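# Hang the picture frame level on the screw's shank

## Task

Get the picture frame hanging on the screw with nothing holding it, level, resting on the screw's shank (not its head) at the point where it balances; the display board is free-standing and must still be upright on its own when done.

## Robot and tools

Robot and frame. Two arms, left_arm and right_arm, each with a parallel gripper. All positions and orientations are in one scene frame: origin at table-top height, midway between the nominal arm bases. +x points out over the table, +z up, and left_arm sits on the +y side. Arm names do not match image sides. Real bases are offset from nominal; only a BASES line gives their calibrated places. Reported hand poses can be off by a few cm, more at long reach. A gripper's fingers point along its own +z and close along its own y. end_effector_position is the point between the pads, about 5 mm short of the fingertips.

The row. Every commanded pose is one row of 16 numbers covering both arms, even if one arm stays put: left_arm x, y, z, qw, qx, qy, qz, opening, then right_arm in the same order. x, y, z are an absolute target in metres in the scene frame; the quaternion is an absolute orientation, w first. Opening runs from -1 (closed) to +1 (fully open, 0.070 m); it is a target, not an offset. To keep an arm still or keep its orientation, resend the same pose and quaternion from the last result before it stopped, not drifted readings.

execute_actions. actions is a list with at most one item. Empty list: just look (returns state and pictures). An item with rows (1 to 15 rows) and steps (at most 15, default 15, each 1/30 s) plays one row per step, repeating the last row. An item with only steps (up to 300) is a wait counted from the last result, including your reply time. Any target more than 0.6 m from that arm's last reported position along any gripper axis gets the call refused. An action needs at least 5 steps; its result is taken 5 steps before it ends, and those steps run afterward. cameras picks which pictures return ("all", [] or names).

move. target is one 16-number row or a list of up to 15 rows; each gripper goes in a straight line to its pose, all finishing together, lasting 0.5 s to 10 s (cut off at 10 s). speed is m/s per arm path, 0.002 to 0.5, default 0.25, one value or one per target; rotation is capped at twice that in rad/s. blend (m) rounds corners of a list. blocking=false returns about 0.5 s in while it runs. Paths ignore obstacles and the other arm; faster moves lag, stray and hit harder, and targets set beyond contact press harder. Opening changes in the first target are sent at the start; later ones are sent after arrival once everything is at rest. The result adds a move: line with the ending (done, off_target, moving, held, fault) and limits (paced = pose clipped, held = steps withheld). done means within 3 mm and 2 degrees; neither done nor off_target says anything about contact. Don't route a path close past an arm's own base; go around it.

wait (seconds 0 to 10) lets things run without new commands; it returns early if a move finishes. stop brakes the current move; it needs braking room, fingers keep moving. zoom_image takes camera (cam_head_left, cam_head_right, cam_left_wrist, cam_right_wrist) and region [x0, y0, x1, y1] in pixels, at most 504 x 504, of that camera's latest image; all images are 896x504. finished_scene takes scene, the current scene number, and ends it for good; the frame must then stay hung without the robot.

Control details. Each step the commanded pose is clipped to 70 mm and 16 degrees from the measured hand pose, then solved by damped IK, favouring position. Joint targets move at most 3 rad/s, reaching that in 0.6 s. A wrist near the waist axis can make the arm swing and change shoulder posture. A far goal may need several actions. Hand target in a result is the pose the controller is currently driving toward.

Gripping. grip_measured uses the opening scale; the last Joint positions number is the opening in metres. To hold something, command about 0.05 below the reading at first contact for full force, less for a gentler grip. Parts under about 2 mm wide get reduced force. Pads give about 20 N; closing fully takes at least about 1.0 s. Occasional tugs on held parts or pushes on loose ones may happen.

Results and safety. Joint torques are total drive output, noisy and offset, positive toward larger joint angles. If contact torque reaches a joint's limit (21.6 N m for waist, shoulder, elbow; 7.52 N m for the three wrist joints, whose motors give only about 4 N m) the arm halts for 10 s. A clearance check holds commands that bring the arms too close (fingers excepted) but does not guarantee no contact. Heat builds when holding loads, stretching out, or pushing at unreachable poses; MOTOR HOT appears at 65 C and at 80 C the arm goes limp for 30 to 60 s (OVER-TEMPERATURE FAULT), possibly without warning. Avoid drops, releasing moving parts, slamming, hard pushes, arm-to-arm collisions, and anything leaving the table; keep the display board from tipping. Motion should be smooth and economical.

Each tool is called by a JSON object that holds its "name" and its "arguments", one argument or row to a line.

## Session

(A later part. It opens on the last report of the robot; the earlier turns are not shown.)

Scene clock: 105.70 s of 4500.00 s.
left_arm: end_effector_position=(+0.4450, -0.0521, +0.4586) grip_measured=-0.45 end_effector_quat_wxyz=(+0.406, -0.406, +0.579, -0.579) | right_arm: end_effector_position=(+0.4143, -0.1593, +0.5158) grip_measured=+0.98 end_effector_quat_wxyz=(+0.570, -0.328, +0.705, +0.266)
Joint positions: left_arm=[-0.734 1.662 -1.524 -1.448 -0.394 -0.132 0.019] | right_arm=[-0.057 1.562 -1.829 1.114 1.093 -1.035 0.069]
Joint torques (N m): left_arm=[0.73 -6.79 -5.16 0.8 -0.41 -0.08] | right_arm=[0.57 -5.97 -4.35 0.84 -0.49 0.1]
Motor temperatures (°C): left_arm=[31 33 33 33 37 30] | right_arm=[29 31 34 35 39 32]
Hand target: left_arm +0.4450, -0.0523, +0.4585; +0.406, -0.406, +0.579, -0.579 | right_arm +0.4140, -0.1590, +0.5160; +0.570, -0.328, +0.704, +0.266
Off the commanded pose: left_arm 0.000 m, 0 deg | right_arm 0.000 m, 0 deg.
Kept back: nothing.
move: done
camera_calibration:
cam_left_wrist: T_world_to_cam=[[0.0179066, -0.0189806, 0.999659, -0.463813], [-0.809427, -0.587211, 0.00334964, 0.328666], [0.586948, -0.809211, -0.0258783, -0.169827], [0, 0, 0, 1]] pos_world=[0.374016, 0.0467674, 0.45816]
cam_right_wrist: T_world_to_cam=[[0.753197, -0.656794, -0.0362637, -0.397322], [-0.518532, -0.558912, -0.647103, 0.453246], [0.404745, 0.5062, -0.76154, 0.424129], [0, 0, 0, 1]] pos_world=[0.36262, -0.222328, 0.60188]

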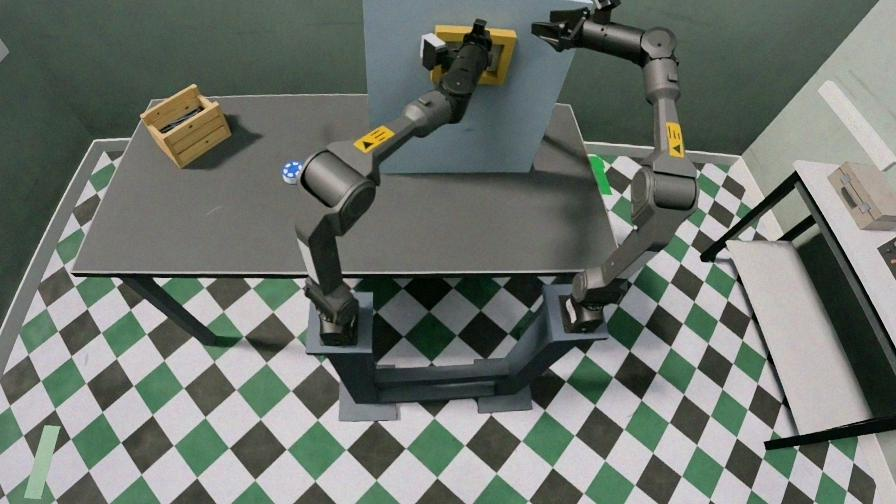

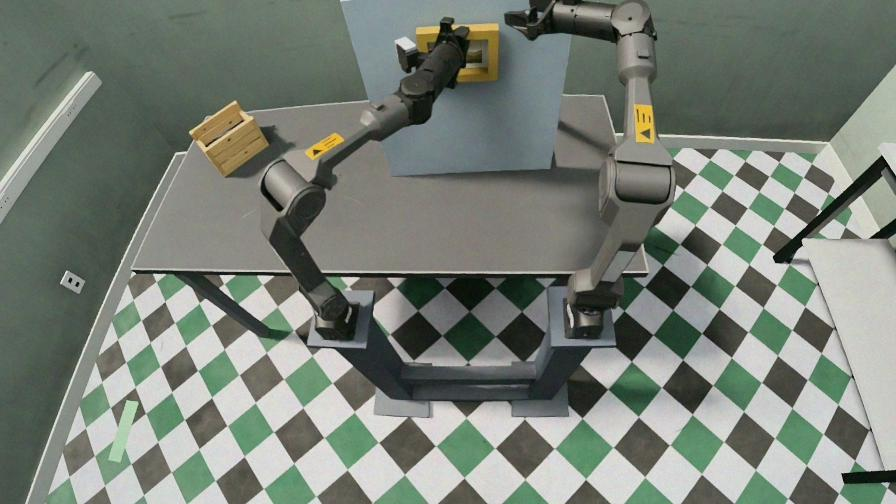

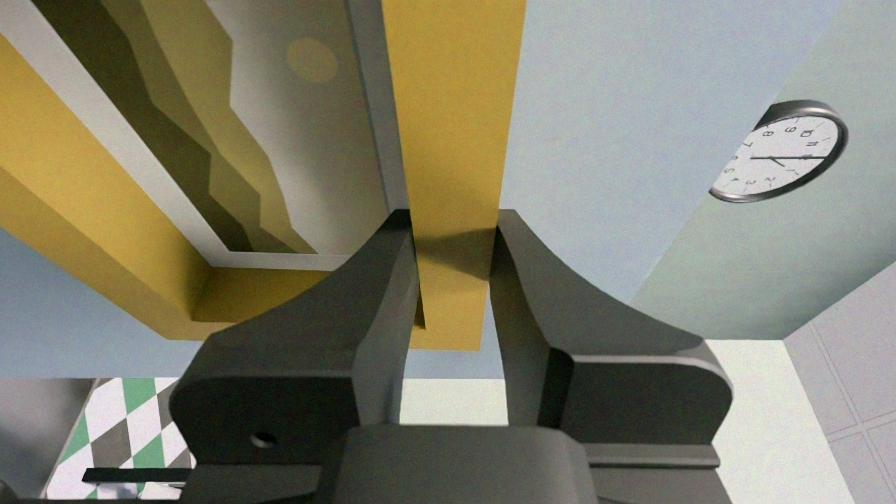

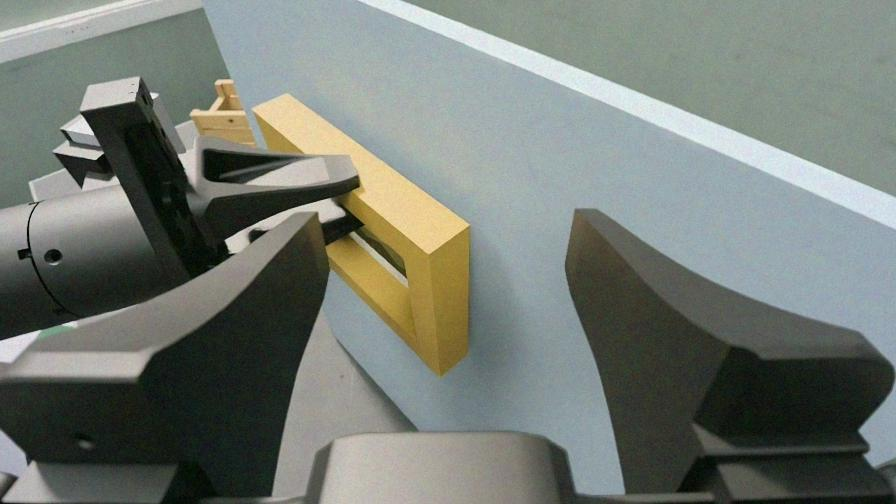

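{"name": "move", "arguments": {
  "target": [
    [0.445, -0.0523, 0.4535, 0.4056, -0.4056, 0.5792, -0.5792, -0.52, 0.414, -0.159, 0.516, 0.5703, -0.3284, 0.7043, 0.2659, 1]
  ],
  "speed": 0.02,
  "cameras": ["cam_right_wrist"]
}}

{"name": "move", "arguments": {
  "target": [
    [0.445, -0.0523, 0.4520, 0.4056, -0.4056, 0.5792, -0.5792, -0.52, 0.414, -0.159, 0.516, 0.5703, -0.3284, 0.7043, 0.2659, 1]
  ],
  "speed": 0.01,
  "cameras": []
}}

{"name": "move", "arguments": {
  "target": [
    [0.445, -0.0523, 0.4510, 0.4056, -0.4056, 0.5792, -0.5792, -0.52, 0.414, -0.159, 0.516, 0.5703, -0.3284, 0.7043, 0.2659, 1]
  ],
  "speed": 0.01,
  "cameras": ["cam_right_wrist"]
}}

Scene clock: 107.30 s of 4500.00 s.
left_arm: end_effector_position=(+0.4451, -0.0522, +0.4534) grip_measured=-0.45 end_effector_quat_wxyz=(+0.406, -0.406, +0.579, -0.579) | right_arm: end_effector_position=(+0.4143, -0.1593, +0.5158) grip_measured=+0.98 end_effector_quat_wxyz=(+0.570, -0.328, +0.705, +0.266)
Joint positions: left_arm=[-0.734 1.662 -1.503 -1.4 -0.397 -0.185 0.019] | right_arm=[-0.057 1.562 -1.829 1.114 1.093 -1.035 0.069]
Joint torques (N m): left_arm=[0.93 -8.55 -3.99 0.57 -0.68 0.07] | right_arm=[0.58 -5.95 -4.37 0.83 -0.48 0.09]
Motor temperatures (°C): left_arm=[31 33 33 33 37 30] | right_arm=[29 31 34 35 39 32]
Hand target: left_arm +0.4450, -0.0523, +0.4535; +0.406, -0.406, +0.579, -0.579 | right_arm +0.4140, -0.1590, +0.5160; +0.570, -0.328, +0.704, +0.266
Off the commanded pose: left_arm 0.000 m, 0 deg | right_arm 0.000 m, 0 deg.
Kept back: nothing.
move: done
camera_calibration:
cam_right_wrist: T_world_to_cam=[[0.753197, -0.656794, -0.0362637, -0.397322], [-0.518532, -0.558912, -0.647103, 0.453246], [0.404745, 0.5062, -0.76154, 0.424129], [0, 0, 0, 1]] pos_world=[0.36262, -0.222328, 0.60188]
Images, in order (width x height): cam_right_wrist 896x504.

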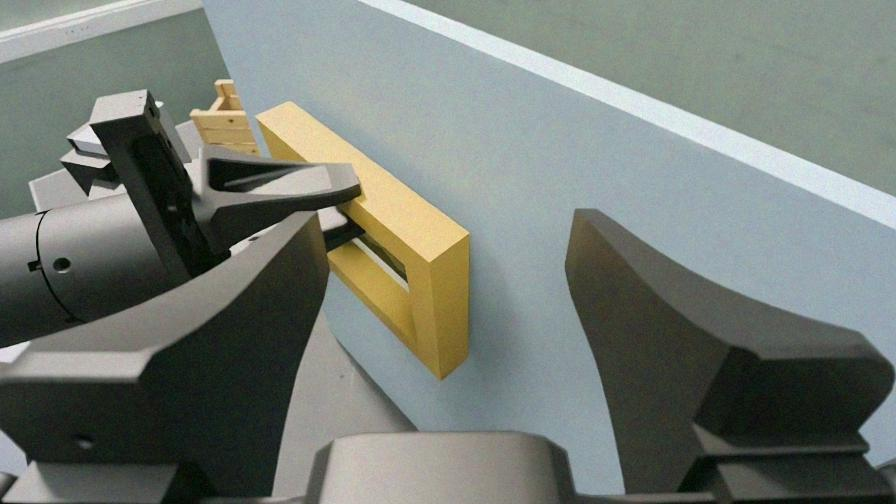

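Scene clock: 108.00 s of 4500.00 s.
left_arm: end_effector_position=(+0.4451, -0.0523, +0.4518) grip_measured=-0.45 end_effector_quat_wxyz=(+0.406, -0.406, +0.579, -0.579) | right_arm: end_effector_position=(+0.4143, -0.1593, +0.5158) grip_measured=+0.98 end_effector_quat_wxyz=(+0.570, -0.328, +0.705, +0.266)
Joint positions: left_arm=[-0.734 1.662 -1.497 -1.387 -0.398 -0.199 0.019] | right_arm=[-0.057 1.562 -1.829 1.114 1.093 -1.035 0.069]
Joint torques (N m): left_arm=[0.67 -9.12 -3.95 0.7 -0.67 -0.04] | right_arm=[0.62 -5.96 -4.34 0.83 -0.47 0.08]
Motor temperatures (°C): left_arm=[31 33 33 33 37 30] | right_arm=[29 31 34 35 39 32]
Hand target: left_arm +0.4450, -0.0523, +0.4520; +0.406, -0.406, +0.579, -0.579 | right_arm +0.4140, -0.1590, +0.5160; +0.570, -0.328, +0.704, +0.266
Off the commanded pose: left_arm 0.000 m, 0 deg | right_arm 0.000 m, 0 deg.
Kept back: nothing.
move: done
No camera images: "cameras" was empty.

Scene clock: 108.70 s of 4500.00 s.
left_arm: end_effector_position=(+0.4452, -0.0523, +0.4509) grip_measured=-0.45 end_effector_quat_wxyz=(+0.406, -0.406, +0.579, -0.579) | right_arm: end_effector_position=(+0.4143, -0.1593, +0.5158) grip_measured=+0.98 end_effector_quat_wxyz=(+0.570, -0.328, +0.705, +0.266)
Joint positions: left_arm=[-0.734 1.662 -1.494 -1.377 -0.399 -0.209 0.019] | right_arm=[-0.057 1.562 -1.829 1.114 1.093 -1.035 0.069]
Joint torques (N m): left_arm=[0.19 -9.23 -3.85 0.68 -0.67 -0.1] | right_arm=[0.54 -5.92 -4.38 0.83 -0.48 0.08]
Motor temperatures (°C): left_arm=[31 33 33 33 37 30] | right_arm=[29 31 34 35 39 32]
Hand target: left_arm +0.4450, -0.0523, +0.4510; +0.406, -0.406, +0.579, -0.579 | right_arm +0.4140, -0.1590, +0.5160; +0.570, -0.328, +0.704, +0.266
Off the commanded pose: left_arm 0.000 m, 0 deg | right_arm 0.000 m, 0 deg.
Kept back: nothing.
move: done
camera_calibration:
cam_right_wrist: T_world_to_cam=[[0.753197, -0.656794, -0.0362637, -0.397322], [-0.518532, -0.558912, -0.647103, 0.453246], [0.404745, 0.5062, -0.76154, 0.424129], [0, 0, 0, 1]] pos_world=[0.36262, -0.222328, 0.60188]
Images, in order (width x height): cam_right_wrist 896x504.

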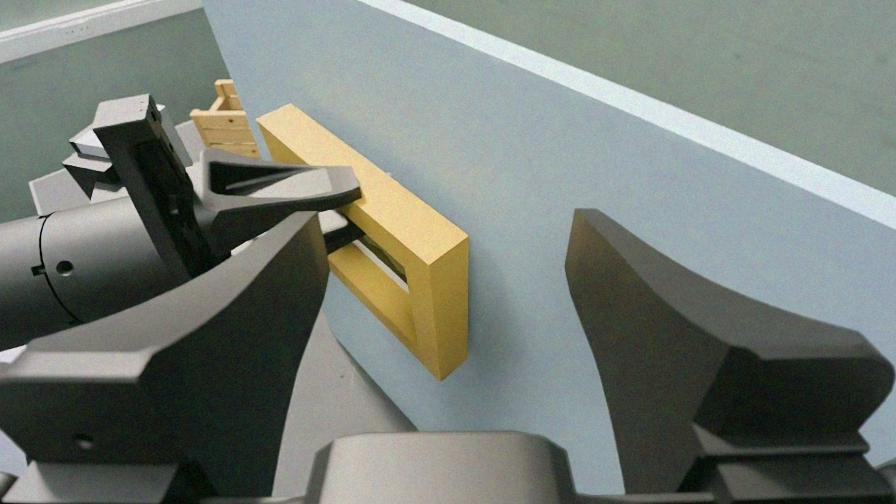

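{"name": "zoom_image", "arguments": {
  "camera": "cam_right_wrist",
  "region": [330, 120, 490, 260]
}}

Scaled by 3.150 from the camera's 896x504 image, which has a finer 1280x720 frame.

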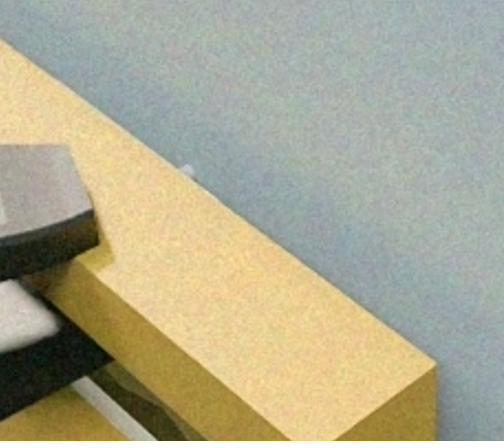

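{"name": "move", "arguments": {
  "target": [
    [0.445, -0.0523, 0.4495, 0.4056, -0.4056, 0.5792, -0.5792, -0.52, 0.414, -0.159, 0.516, 0.5703, -0.3284, 0.7043, 0.2659, 1]
  ],
  "speed": 0.01,
  "cameras": ["cam_right_wrist"]
}}

{"name": "zoom_image", "arguments": {
  "camera": "cam_right_wrist",
  "region": [330, 120, 490, 260]
}}

Scene clock: 117.00 s of 4500.00 s.
left_arm: end_effector_position=(+0.4450, -0.0522, +0.4504) grip_measured=-0.45 end_effector_quat_wxyz=(+0.406, -0.405, +0.579, -0.580) | right_arm: end_effector_position=(+0.4143, -0.1593, +0.5158) grip_measured=+0.98 end_effector_quat_wxyz=(+0.570, -0.328, +0.705, +0.266)
Joint positions: left_arm=[-0.734 1.661 -1.489 -1.363 -0.4 -0.224 0.019] | right_arm=[-0.057 1.562 -1.829 1.114 1.093 -1.035 0.069]
Joint torques (N m): left_arm=[-0.19 -8.29 -3.05 0.43 -0.85 -0.1] | right_arm=[0.59 -5.86 -4.34 0.8 -0.46 0.04]
Motor temperatures (°C): left_arm=[31 33 33 33 36 30] | right_arm=[29 31 34 35 39 32]
Hand target: left_arm +0.4450, -0.0523, +0.4495; +0.406, -0.406, +0.579, -0.579 | right_arm +0.4140, -0.1590, +0.5160; +0.570, -0.328, +0.704, +0.266
Off the commanded pose: left_arm 0.001 m, 0 deg | right_arm 0.000 m, 0 deg.
Kept back: nothing.
move: done
camera_calibration:
cam_right_wrist: T_world_to_cam=[[0.753197, -0.656794, -0.0362637, -0.397322], [-0.518532, -0.558912, -0.647103, 0.453246], [0.404745, 0.5062, -0.76154, 0.424129], [0, 0, 0, 1]] pos_world=[0.36262, -0.222328, 0.60188]
Images, in order (width x height): cam_right_wrist 896x504.

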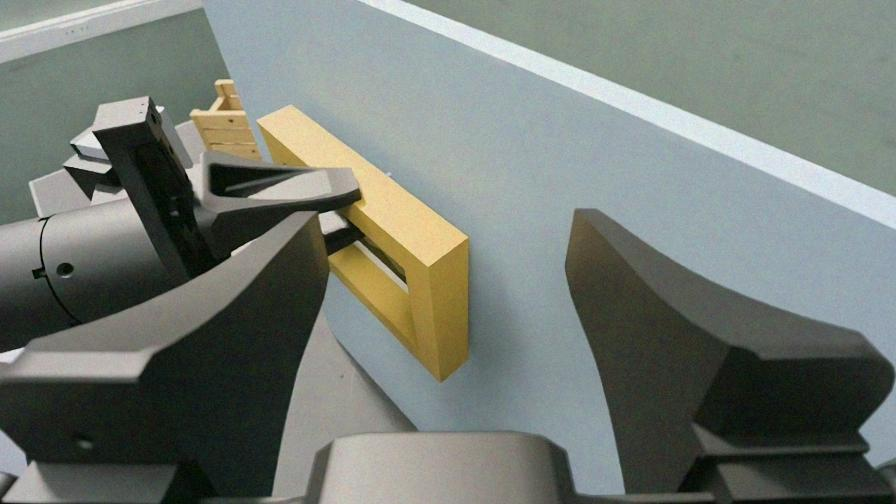

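Scaled by 3.150 from the camera's 896x504 image, which has a finer 1280x720 frame.

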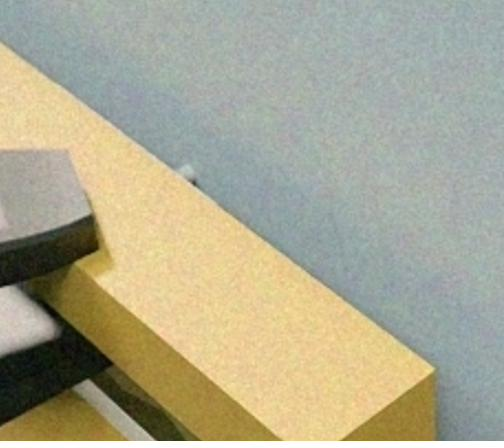

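{"name": "move", "arguments": {
  "target": [
    [0.445, -0.0523, 0.4506, 0.4056, -0.4056, 0.5792, -0.5792, -0.52, 0.414, -0.159, 0.516, 0.5703, -0.3284, 0.7043, 0.2659, 1],
    [0.445, -0.0523, 0.4506, 0.4056, -0.4056, 0.5792, -0.5792, -0.38, 0.414, -0.159, 0.516, 0.5703, -0.3284, 0.7043, 0.2659, 1]
  ],
  "speed": 0.01,
  "cameras": ["cam_right_wrist", "cam_left_wrist"]
}}

{"name": "zoom_image", "arguments": {
  "camera": "cam_right_wrist",
  "region": [240, 80, 500, 400]
}}

Scene clock: 119.43 s of 4500.00 s.
left_arm: end_effector_position=(+0.4450, -0.0520, +0.4504) grip_measured=-0.38 end_effector_quat_wxyz=(+0.406, -0.406, +0.579, -0.579) | right_arm: end_effector_position=(+0.4143, -0.1593, +0.5158) grip_measured=+0.98 end_effector_quat_wxyz=(+0.570, -0.328, +0.705, +0.266)
Joint positions: left_arm=[-0.734 1.661 -1.491 -1.374 -0.4 -0.214 0.022] | right_arm=[-0.057 1.562 -1.829 1.114 1.093 -1.035 0.069]
Joint torques (N m): left_arm=[-0.68 -6.57 -4.31 0.56 -0.27 0.1] | right_arm=[0.53 -5.84 -4.29 0.8 -0.45 0.03]
Motor temperatures (°C): left_arm=[31 33 33 33 36 30] | right_arm=[29 31 34 35 39 32]
Hand target: left_arm +0.4450, -0.0523, +0.4506; +0.406, -0.406, +0.579, -0.579 | right_arm +0.4140, -0.1590, +0.5160; +0.570, -0.328, +0.704, +0.266
Off the commanded pose: left_arm 0.000 m, 0 deg | right_arm 0.000 m, 0 deg.
Kept back: nothing.
move: done
camera_calibration:
cam_left_wrist: T_world_to_cam=[[0.0186754, -0.0180005, 0.999664, -0.455976], [-0.809116, -0.587631, 0.00453443, 0.328081], [0.587352, -0.808929, -0.0255387, -0.170211], [0, 0, 0, 1]] pos_world=[0.373945, 0.0468939, 0.449988]
cam_right_wrist: T_world_to_cam=[[0.753197, -0.656794, -0.0362637, -0.397322], [-0.518532, -0.558912, -0.647103, 0.453246], [0.404745, 0.5062, -0.76154, 0.424129], [0, 0, 0, 1]] pos_world=[0.36262, -0.222328, 0.60188]
Images, in order (width x height): cam_left_wrist 896x504, cam_right_wrist 896x504.

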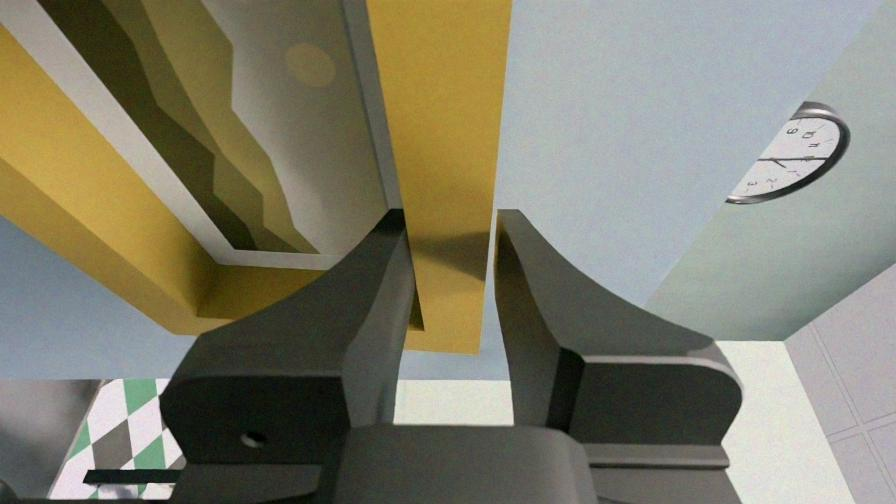

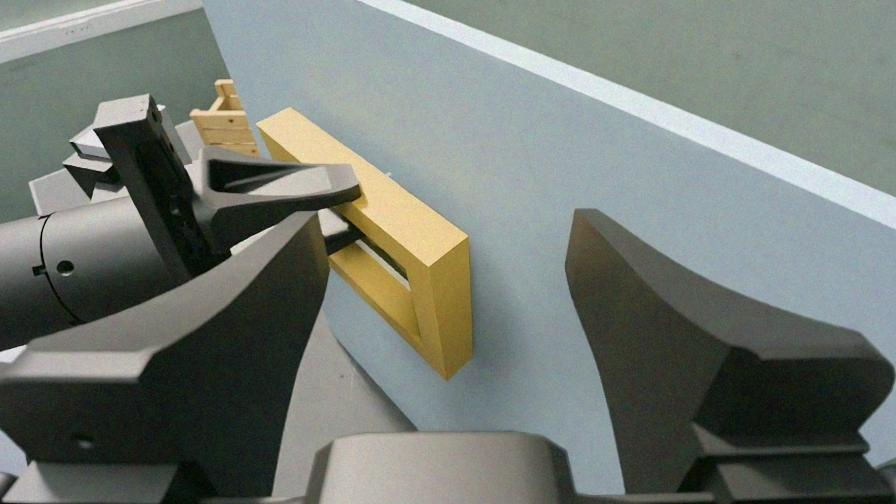

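Scaled by 1.575 from the camera's 896x504 image, which has a finer 1280x720 frame.

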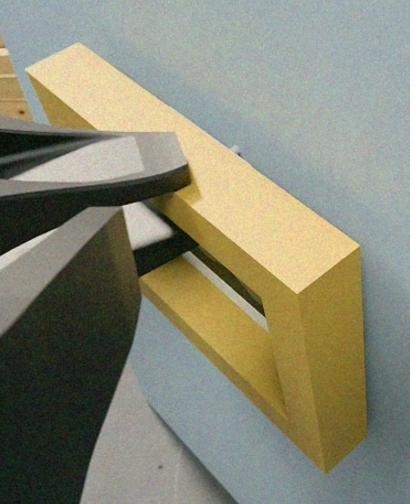

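{"name": "zoom_image", "arguments": {
  "camera": "cam_left_wrist",
  "region": [340, 150, 560, 380]
}}

Scaled by 2.191 from the camera's 896x504 image, which has a finer 1280x720 frame.

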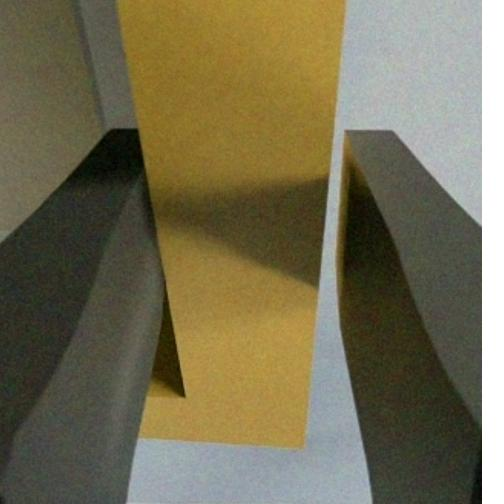

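{"name": "move", "arguments": {
  "target": [
    [0.445, -0.0523, 0.4490, 0.4056, -0.4056, 0.5792, -0.5792, -0.38, 0.414, -0.159, 0.516, 0.5703, -0.3284, 0.7043, 0.2659, 1]
  ],
  "speed": 0.01,
  "cameras": ["cam_right_wrist", "cam_left_wrist"]
}}

{"name": "zoom_image", "arguments": {
  "camera": "cam_left_wrist",
  "region": [340, 150, 560, 380]
}}

{"name": "zoom_image", "arguments": {
  "camera": "cam_right_wrist",
  "region": [240, 80, 500, 400]
}}

Scene clock: 120.67 s of 4500.00 s.
left_arm: end_effector_position=(+0.4449, -0.0522, +0.4497) grip_measured=-0.38 end_effector_quat_wxyz=(+0.406, -0.405, +0.579, -0.580) | right_arm: end_effector_position=(+0.4143, -0.1593, +0.5158) grip_measured=+0.98 end_effector_quat_wxyz=(+0.570, -0.328, +0.705, +0.266)
Joint positions: left_arm=[-0.734 1.661 -1.486 -1.359 -0.4 -0.229 0.022] | right_arm=[-0.057 1.562 -1.829 1.114 1.093 -1.035 0.069]
Joint torques (N m): left_arm=[-0.57 -6.92 -2.91 0.44 -0.56 -0.08] | right_arm=[0.51 -5.8 -4.33 0.79 -0.44 0]
Motor temperatures (°C): left_arm=[31 33 33 33 36 30] | right_arm=[29 31 34 35 39 32]
Hand target: left_arm +0.4450, -0.0523, +0.4490; +0.406, -0.406, +0.579, -0.579 | right_arm +0.4140, -0.1590, +0.5160; +0.570, -0.328, +0.704, +0.266
Off the commanded pose: left_arm 0.001 m, 0 deg | right_arm 0.000 m, 0 deg.
Kept back: nothing.
move: done
camera_calibration:
cam_left_wrist: T_world_to_cam=[[0.0167693, -0.0183833, 0.99969, -0.454416], [-0.80988, -0.586589, 0.00279857, 0.329023], [0.586356, -0.809676, -0.024725, -0.170354], [0, 0, 0, 1]] pos_world=[0.373978, 0.0467154, 0.449142]
cam_right_wrist: T_world_to_cam=[[0.753197, -0.656794, -0.0362637, -0.397322], [-0.518532, -0.558912, -0.647103, 0.453246], [0.404745, 0.5062, -0.76154, 0.424129], [0, 0, 0, 1]] pos_world=[0.36262, -0.222328, 0.60188]
Images, in order (width x height): cam_left_wrist 896x504, cam_right_wrist 896x504.

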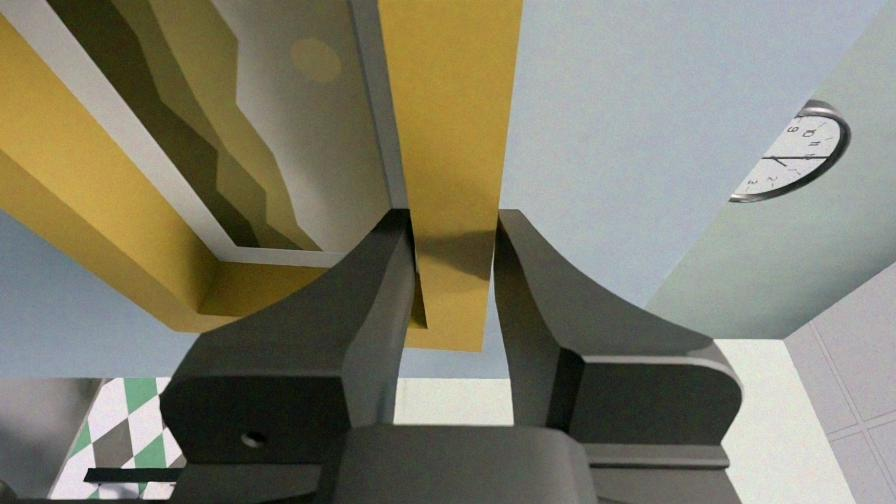

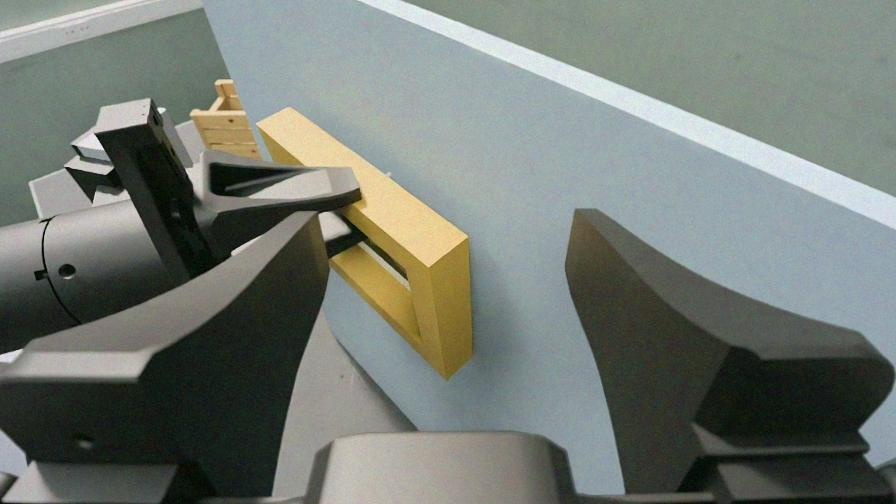

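Scaled by 2.191 from the camera's 896x504 image, which has a finer 1280x720 frame.

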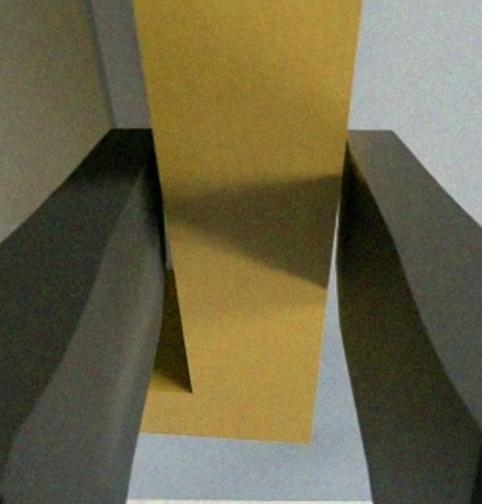

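Scaled by 1.575 from the camera's 896x504 image, which has a finer 1280x720 frame.

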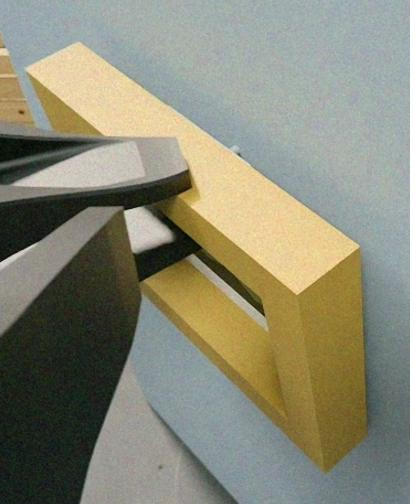

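{"name": "move", "arguments": {
  "target": [
    [0.445, -0.0523, 0.4496, 0.4056, -0.4056, 0.5792, -0.5792, -0.2, 0.414, -0.159, 0.516, 0.5703, -0.3284, 0.7043, 0.2659, 1]
  ],
  "speed": 0.01,
  "cameras": ["cam_right_wrist", "cam_left_wrist"]
}}

{"name": "zoom_image", "arguments": {
  "camera": "cam_right_wrist",
  "region": [240, 80, 500, 400]
}}

Scene clock: 121.70 s of 4500.00 s.
left_arm: end_effector_position=(+0.4450, -0.0522, +0.4497) grip_measured=-0.20 end_effector_quat_wxyz=(+0.406, -0.405, +0.579, -0.579) | right_arm: end_effector_position=(+0.4143, -0.1593, +0.5158) grip_measured=+0.98 end_effector_quat_wxyz=(+0.570, -0.328, +0.705, +0.266)
Joint positions: left_arm=[-0.734 1.661 -1.487 -1.364 -0.4 -0.224 0.028] | right_arm=[-0.057 1.562 -1.829 1.114 1.093 -1.035 0.069]
Joint torques (N m): left_arm=[0.07 -6.75 -3.91 0.25 -0.2 0.1] | right_arm=[0.53 -5.76 -4.27 0.79 -0.44 0]
Motor temperatures (°C): left_arm=[31 33 33 33 36 30] | right_arm=[29 31 34 35 39 32]
Hand target: left_arm +0.4450, -0.0523, +0.4496; +0.406, -0.406, +0.579, -0.579 | right_arm +0.4140, -0.1590, +0.5160; +0.570, -0.328, +0.704, +0.266
Off the commanded pose: left_arm 0.000 m, 0 deg | right_arm 0.000 m, 0 deg.
Kept back: nothing.
move: done
camera_calibration:
cam_left_wrist: T_world_to_cam=[[0.0175732, -0.0189337, 0.999666, -0.454833], [-0.809626, -0.586938, 0.00311592, 0.328827], [0.586683, -0.809411, -0.0256436, -0.170019], [0, 0, 0, 1]] pos_world=[0.373967, 0.0467745, 0.449297]
cam_right_wrist: T_world_to_cam=[[0.753197, -0.656794, -0.0362637, -0.397322], [-0.518532, -0.558912, -0.647103, 0.453246], [0.404745, 0.5062, -0.76154, 0.424129], [0, 0, 0, 1]] pos_world=[0.36262, -0.222328, 0.60188]
Images, in order (width x height): cam_left_wrist 896x504, cam_right_wrist 896x504.

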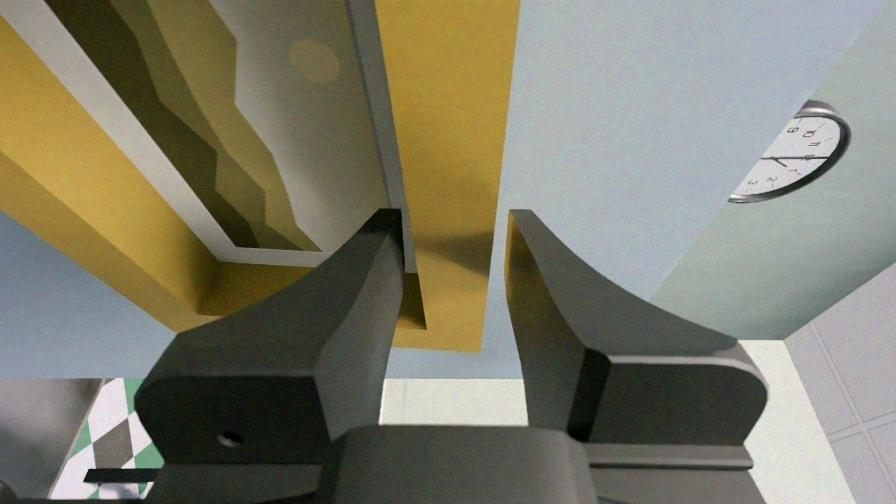

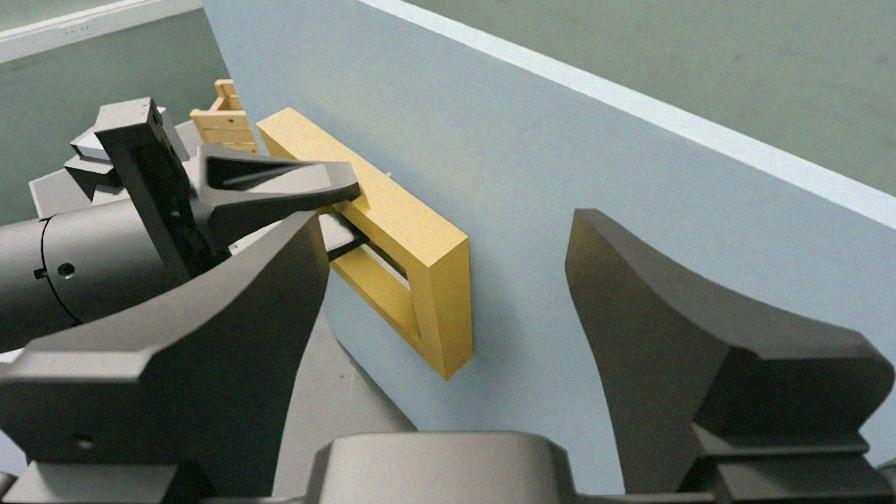

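Scaled by 1.575 from the camera's 896x504 image, which has a finer 1280x720 frame.

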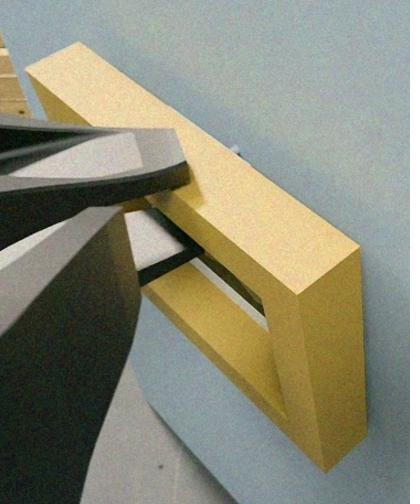

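{"name": "move", "arguments": {
  "target": [
    [0.445, -0.0523, 0.4496, 0.4056, -0.4056, 0.5792, -0.5792, 0.2, 0.414, -0.159, 0.516, 0.5703, -0.3284, 0.7043, 0.2659, 1],
    [0.351, -0.018, 0.4496, 0.4056, -0.4056, 0.5792, -0.5792, 0.2, 0.414, -0.159, 0.516, 0.5703, -0.3284, 0.7043, 0.2659, 1]
  ],
  "speed": 0.08,
  "cameras": ["cam_right_wrist", "cam_left_wrist", "cam_head_left", "cam_head_right"]
}}

{"name": "zoom_image", "arguments": {
  "camera": "cam_right_wrist",
  "region": [240, 80, 500, 400]
}}

{"name": "zoom_image", "arguments": {
  "camera": "cam_head_left",
  "region": [340, 0, 610, 180]
}}

{"name": "zoom_image", "arguments": {
  "camera": "cam_head_right",
  "region": [330, 0, 600, 180]
}}

Scene clock: 124.63 s of 4500.00 s.
left_arm: end_effector_position=(+0.3505, -0.0177, +0.4499) grip_measured=+0.20 end_effector_quat_wxyz=(+0.406, -0.406, +0.579, -0.579) | right_arm: end_effector_position=(+0.4143, -0.1593, +0.5158) grip_measured=+0.98 end_effector_quat_wxyz=(+0.570, -0.328, +0.705, +0.266)
Joint positions: left_arm=[-0.904 1.344 -1.147 -1.397 -0.571 -0.206 0.042] | right_arm=[-0.057 1.562 -1.829 1.114 1.093 -1.035 0.069]
Joint torques (N m): left_arm=[0.31 -4.05 -3.93 0.59 -0.2 -0.04] | right_arm=[0.54 -5.75 -4.35 0.78 -0.43 -0.03]
Motor temperatures (°C): left_arm=[31 33 33 33 36 30] | right_arm=[29 31 34 35 39 32]
Hand target: left_arm +0.3510, -0.0180, +0.4496; +0.406, -0.406, +0.579, -0.579 | right_arm +0.4140, -0.1590, +0.5160; +0.570, -0.328, +0.704, +0.266
Off the commanded pose: left_arm 0.001 m, 0 deg | right_arm 0.000 m, 0 deg.
Kept back: nothing.
move: done
camera_calibration:
cam_left_wrist: T_world_to_cam=[[0.0175712, -0.0179616, 0.999684, -0.452688], [-0.809567, -0.587015, 0.00368247, 0.272275], [0.586764, -0.809376, -0.0248557, -0.087055], [0, 0, 0, 1]] pos_world=[0.27946, 0.0812383, 0.449379]
cam_right_wrist: T_world_to_cam=[[0.753197, -0.656794, -0.0362637, -0.397322], [-0.518532, -0.558912, -0.647103, 0.453246], [0.404745, 0.5062, -0.76154, 0.424129], [0, 0, 0, 1]] pos_world=[0.36262, -0.222328, 0.60188]

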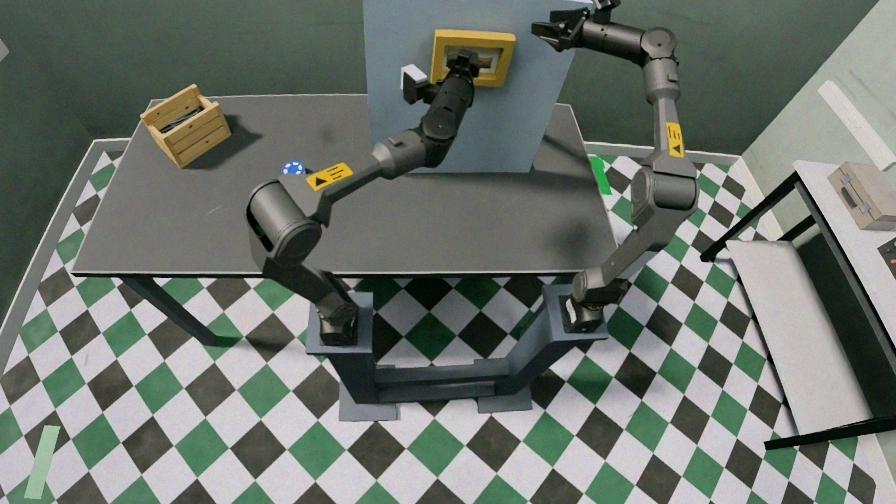

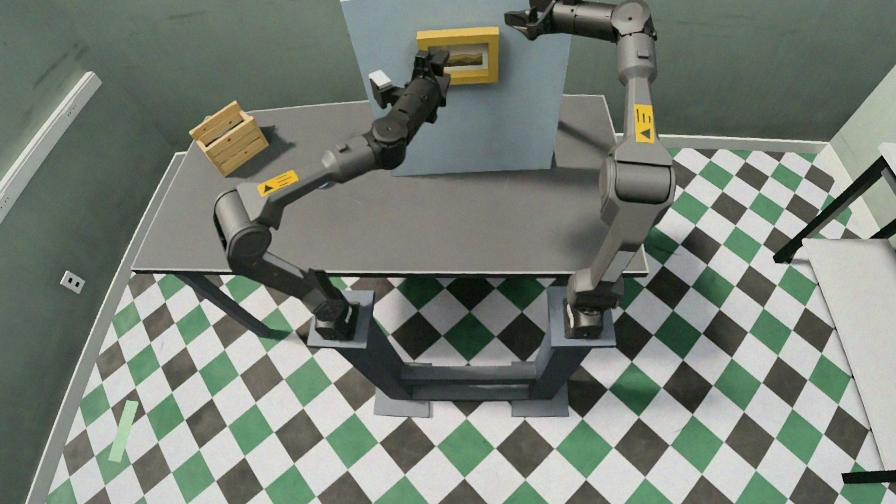

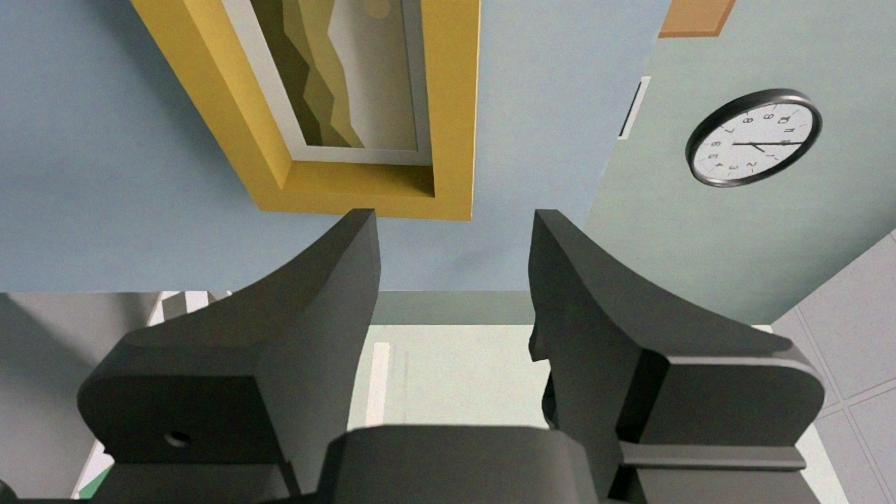

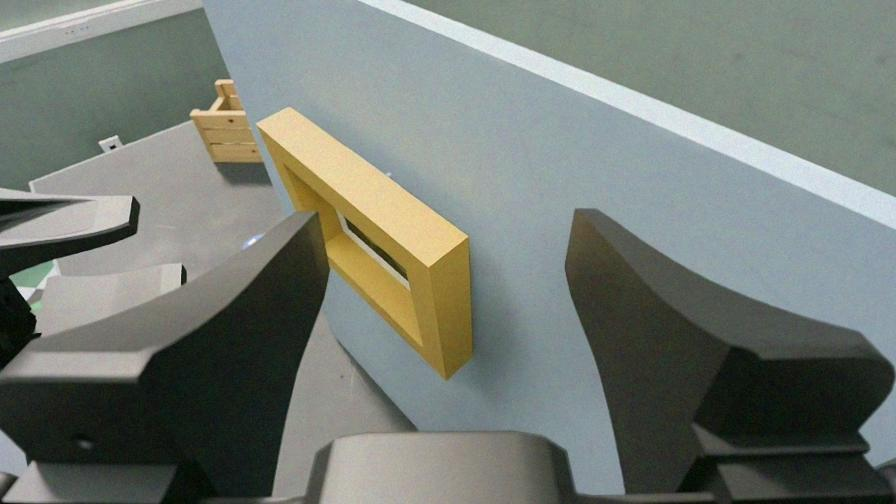

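Scaled by 1.575 from the camera's 896x504 image, which has a finer 1280x720 frame.

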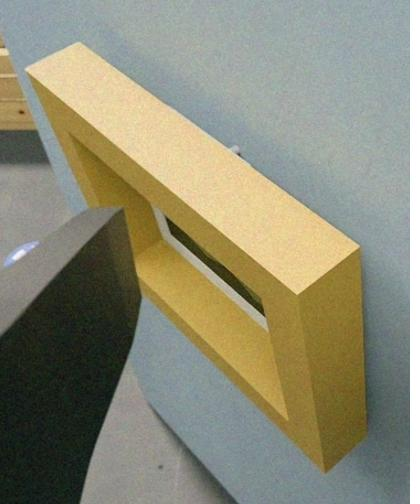

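Scaled by 1.867 from the camera's 896x504 image, which has a finer 1280x720 frame.

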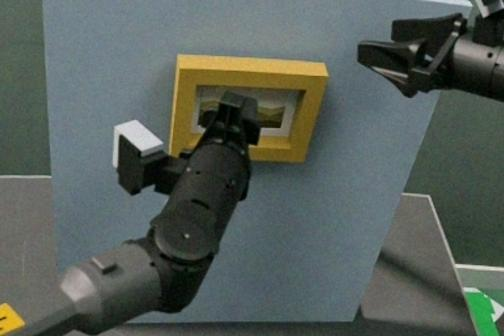

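Scaled by 1.867 from the camera's 896x504 image, which has a finer 1280x720 frame.

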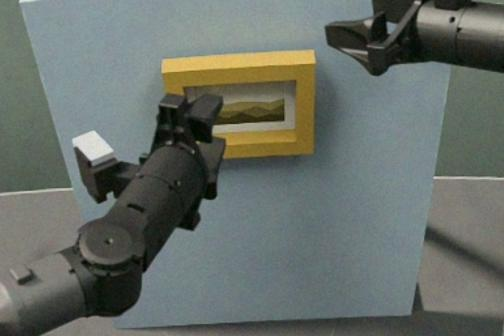

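{"name": "zoom_image", "arguments": {
  "camera": "cam_left_wrist",
  "region": [380, 0, 520, 120]
}}

{"name": "zoom_image", "arguments": {
  "camera": "cam_left_wrist",
  "region": [380, 110, 520, 230]
}}

{"name": "zoom_image", "arguments": {
  "camera": "cam_right_wrist",
  "region": [250, 90, 490, 250]
}}

{"name": "zoom_image", "arguments": {
  "camera": "cam_right_wrist",
  "region": [340, 0, 620, 160]
}}

{"name": "zoom_image", "arguments": {
  "camera": "cam_right_wrist",
  "region": [616, 80, 896, 240]
}}

Scaled by 3.600 from the camera's 896x504 image, which has a finer 1280x720 frame.

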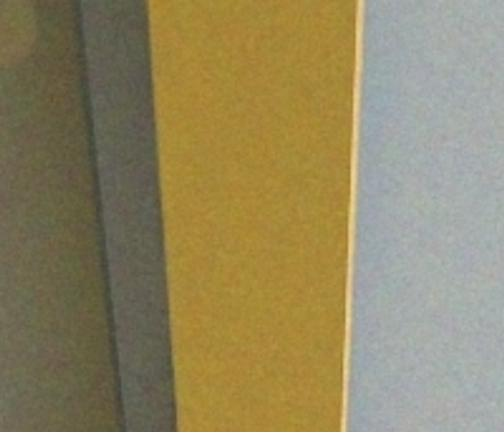

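Scaled by 3.600 from the camera's 896x504 image, which has a finer 1280x720 frame.

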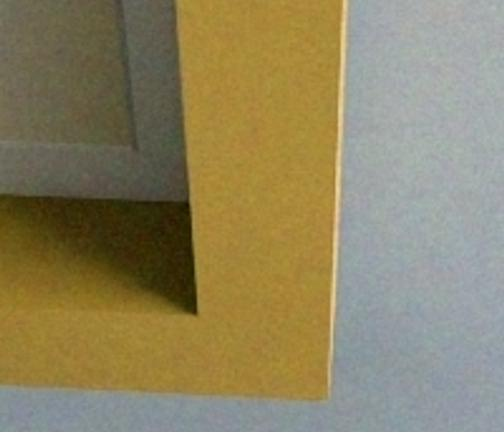

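Scaled by 2.100 from the camera's 896x504 image, which has a finer 1280x720 frame.

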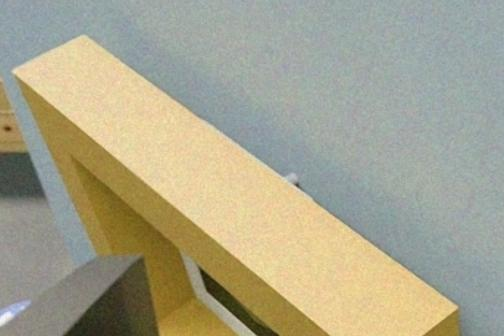

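Scaled by 1.800 from the camera's 896x504 image, which has a finer 1280x720 frame.

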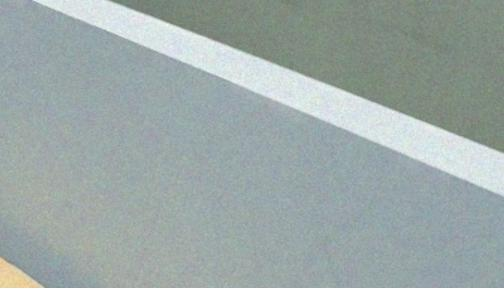

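Scaled by 1.800 from the camera's 896x504 image, which has a finer 1280x720 frame.

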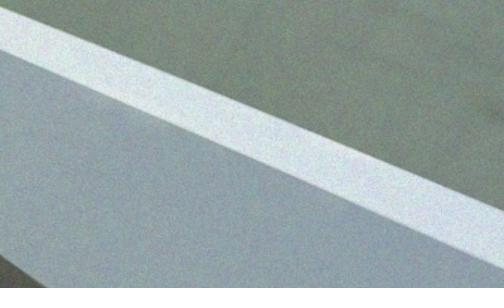

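{"name": "zoom_image", "arguments": {
  "camera": "cam_left_wrist",
  "region": [0, 250, 140, 330]
}}

{"name": "zoom_image", "arguments": {
  "camera": "cam_left_wrist",
  "region": [380, 250, 540, 340]
}}

{"name": "zoom_image", "arguments": {
  "camera": "cam_left_wrist",
  "region": [540, 0, 760, 180]
}}

Scaled by 3.600 from the camera's 896x504 image, which has a finer 1280x720 frame.

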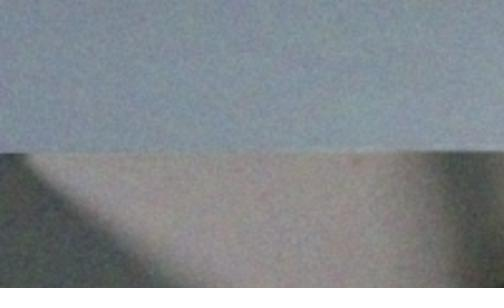

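Scaled by 3.150 from the camera's 896x504 image, which has a finer 1280x720 frame.

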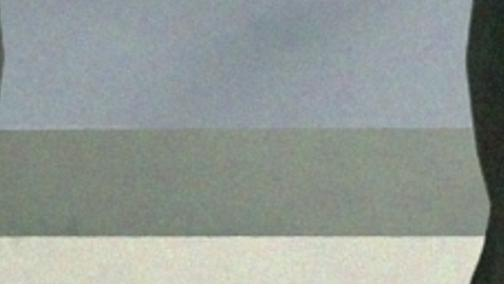

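Scaled by 2.291 from the camera's 896x504 image, which has a finer 1280x720 frame.

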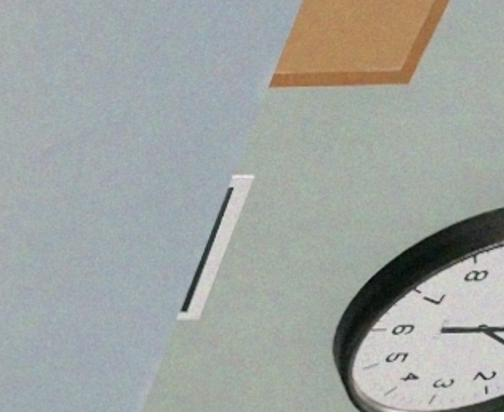

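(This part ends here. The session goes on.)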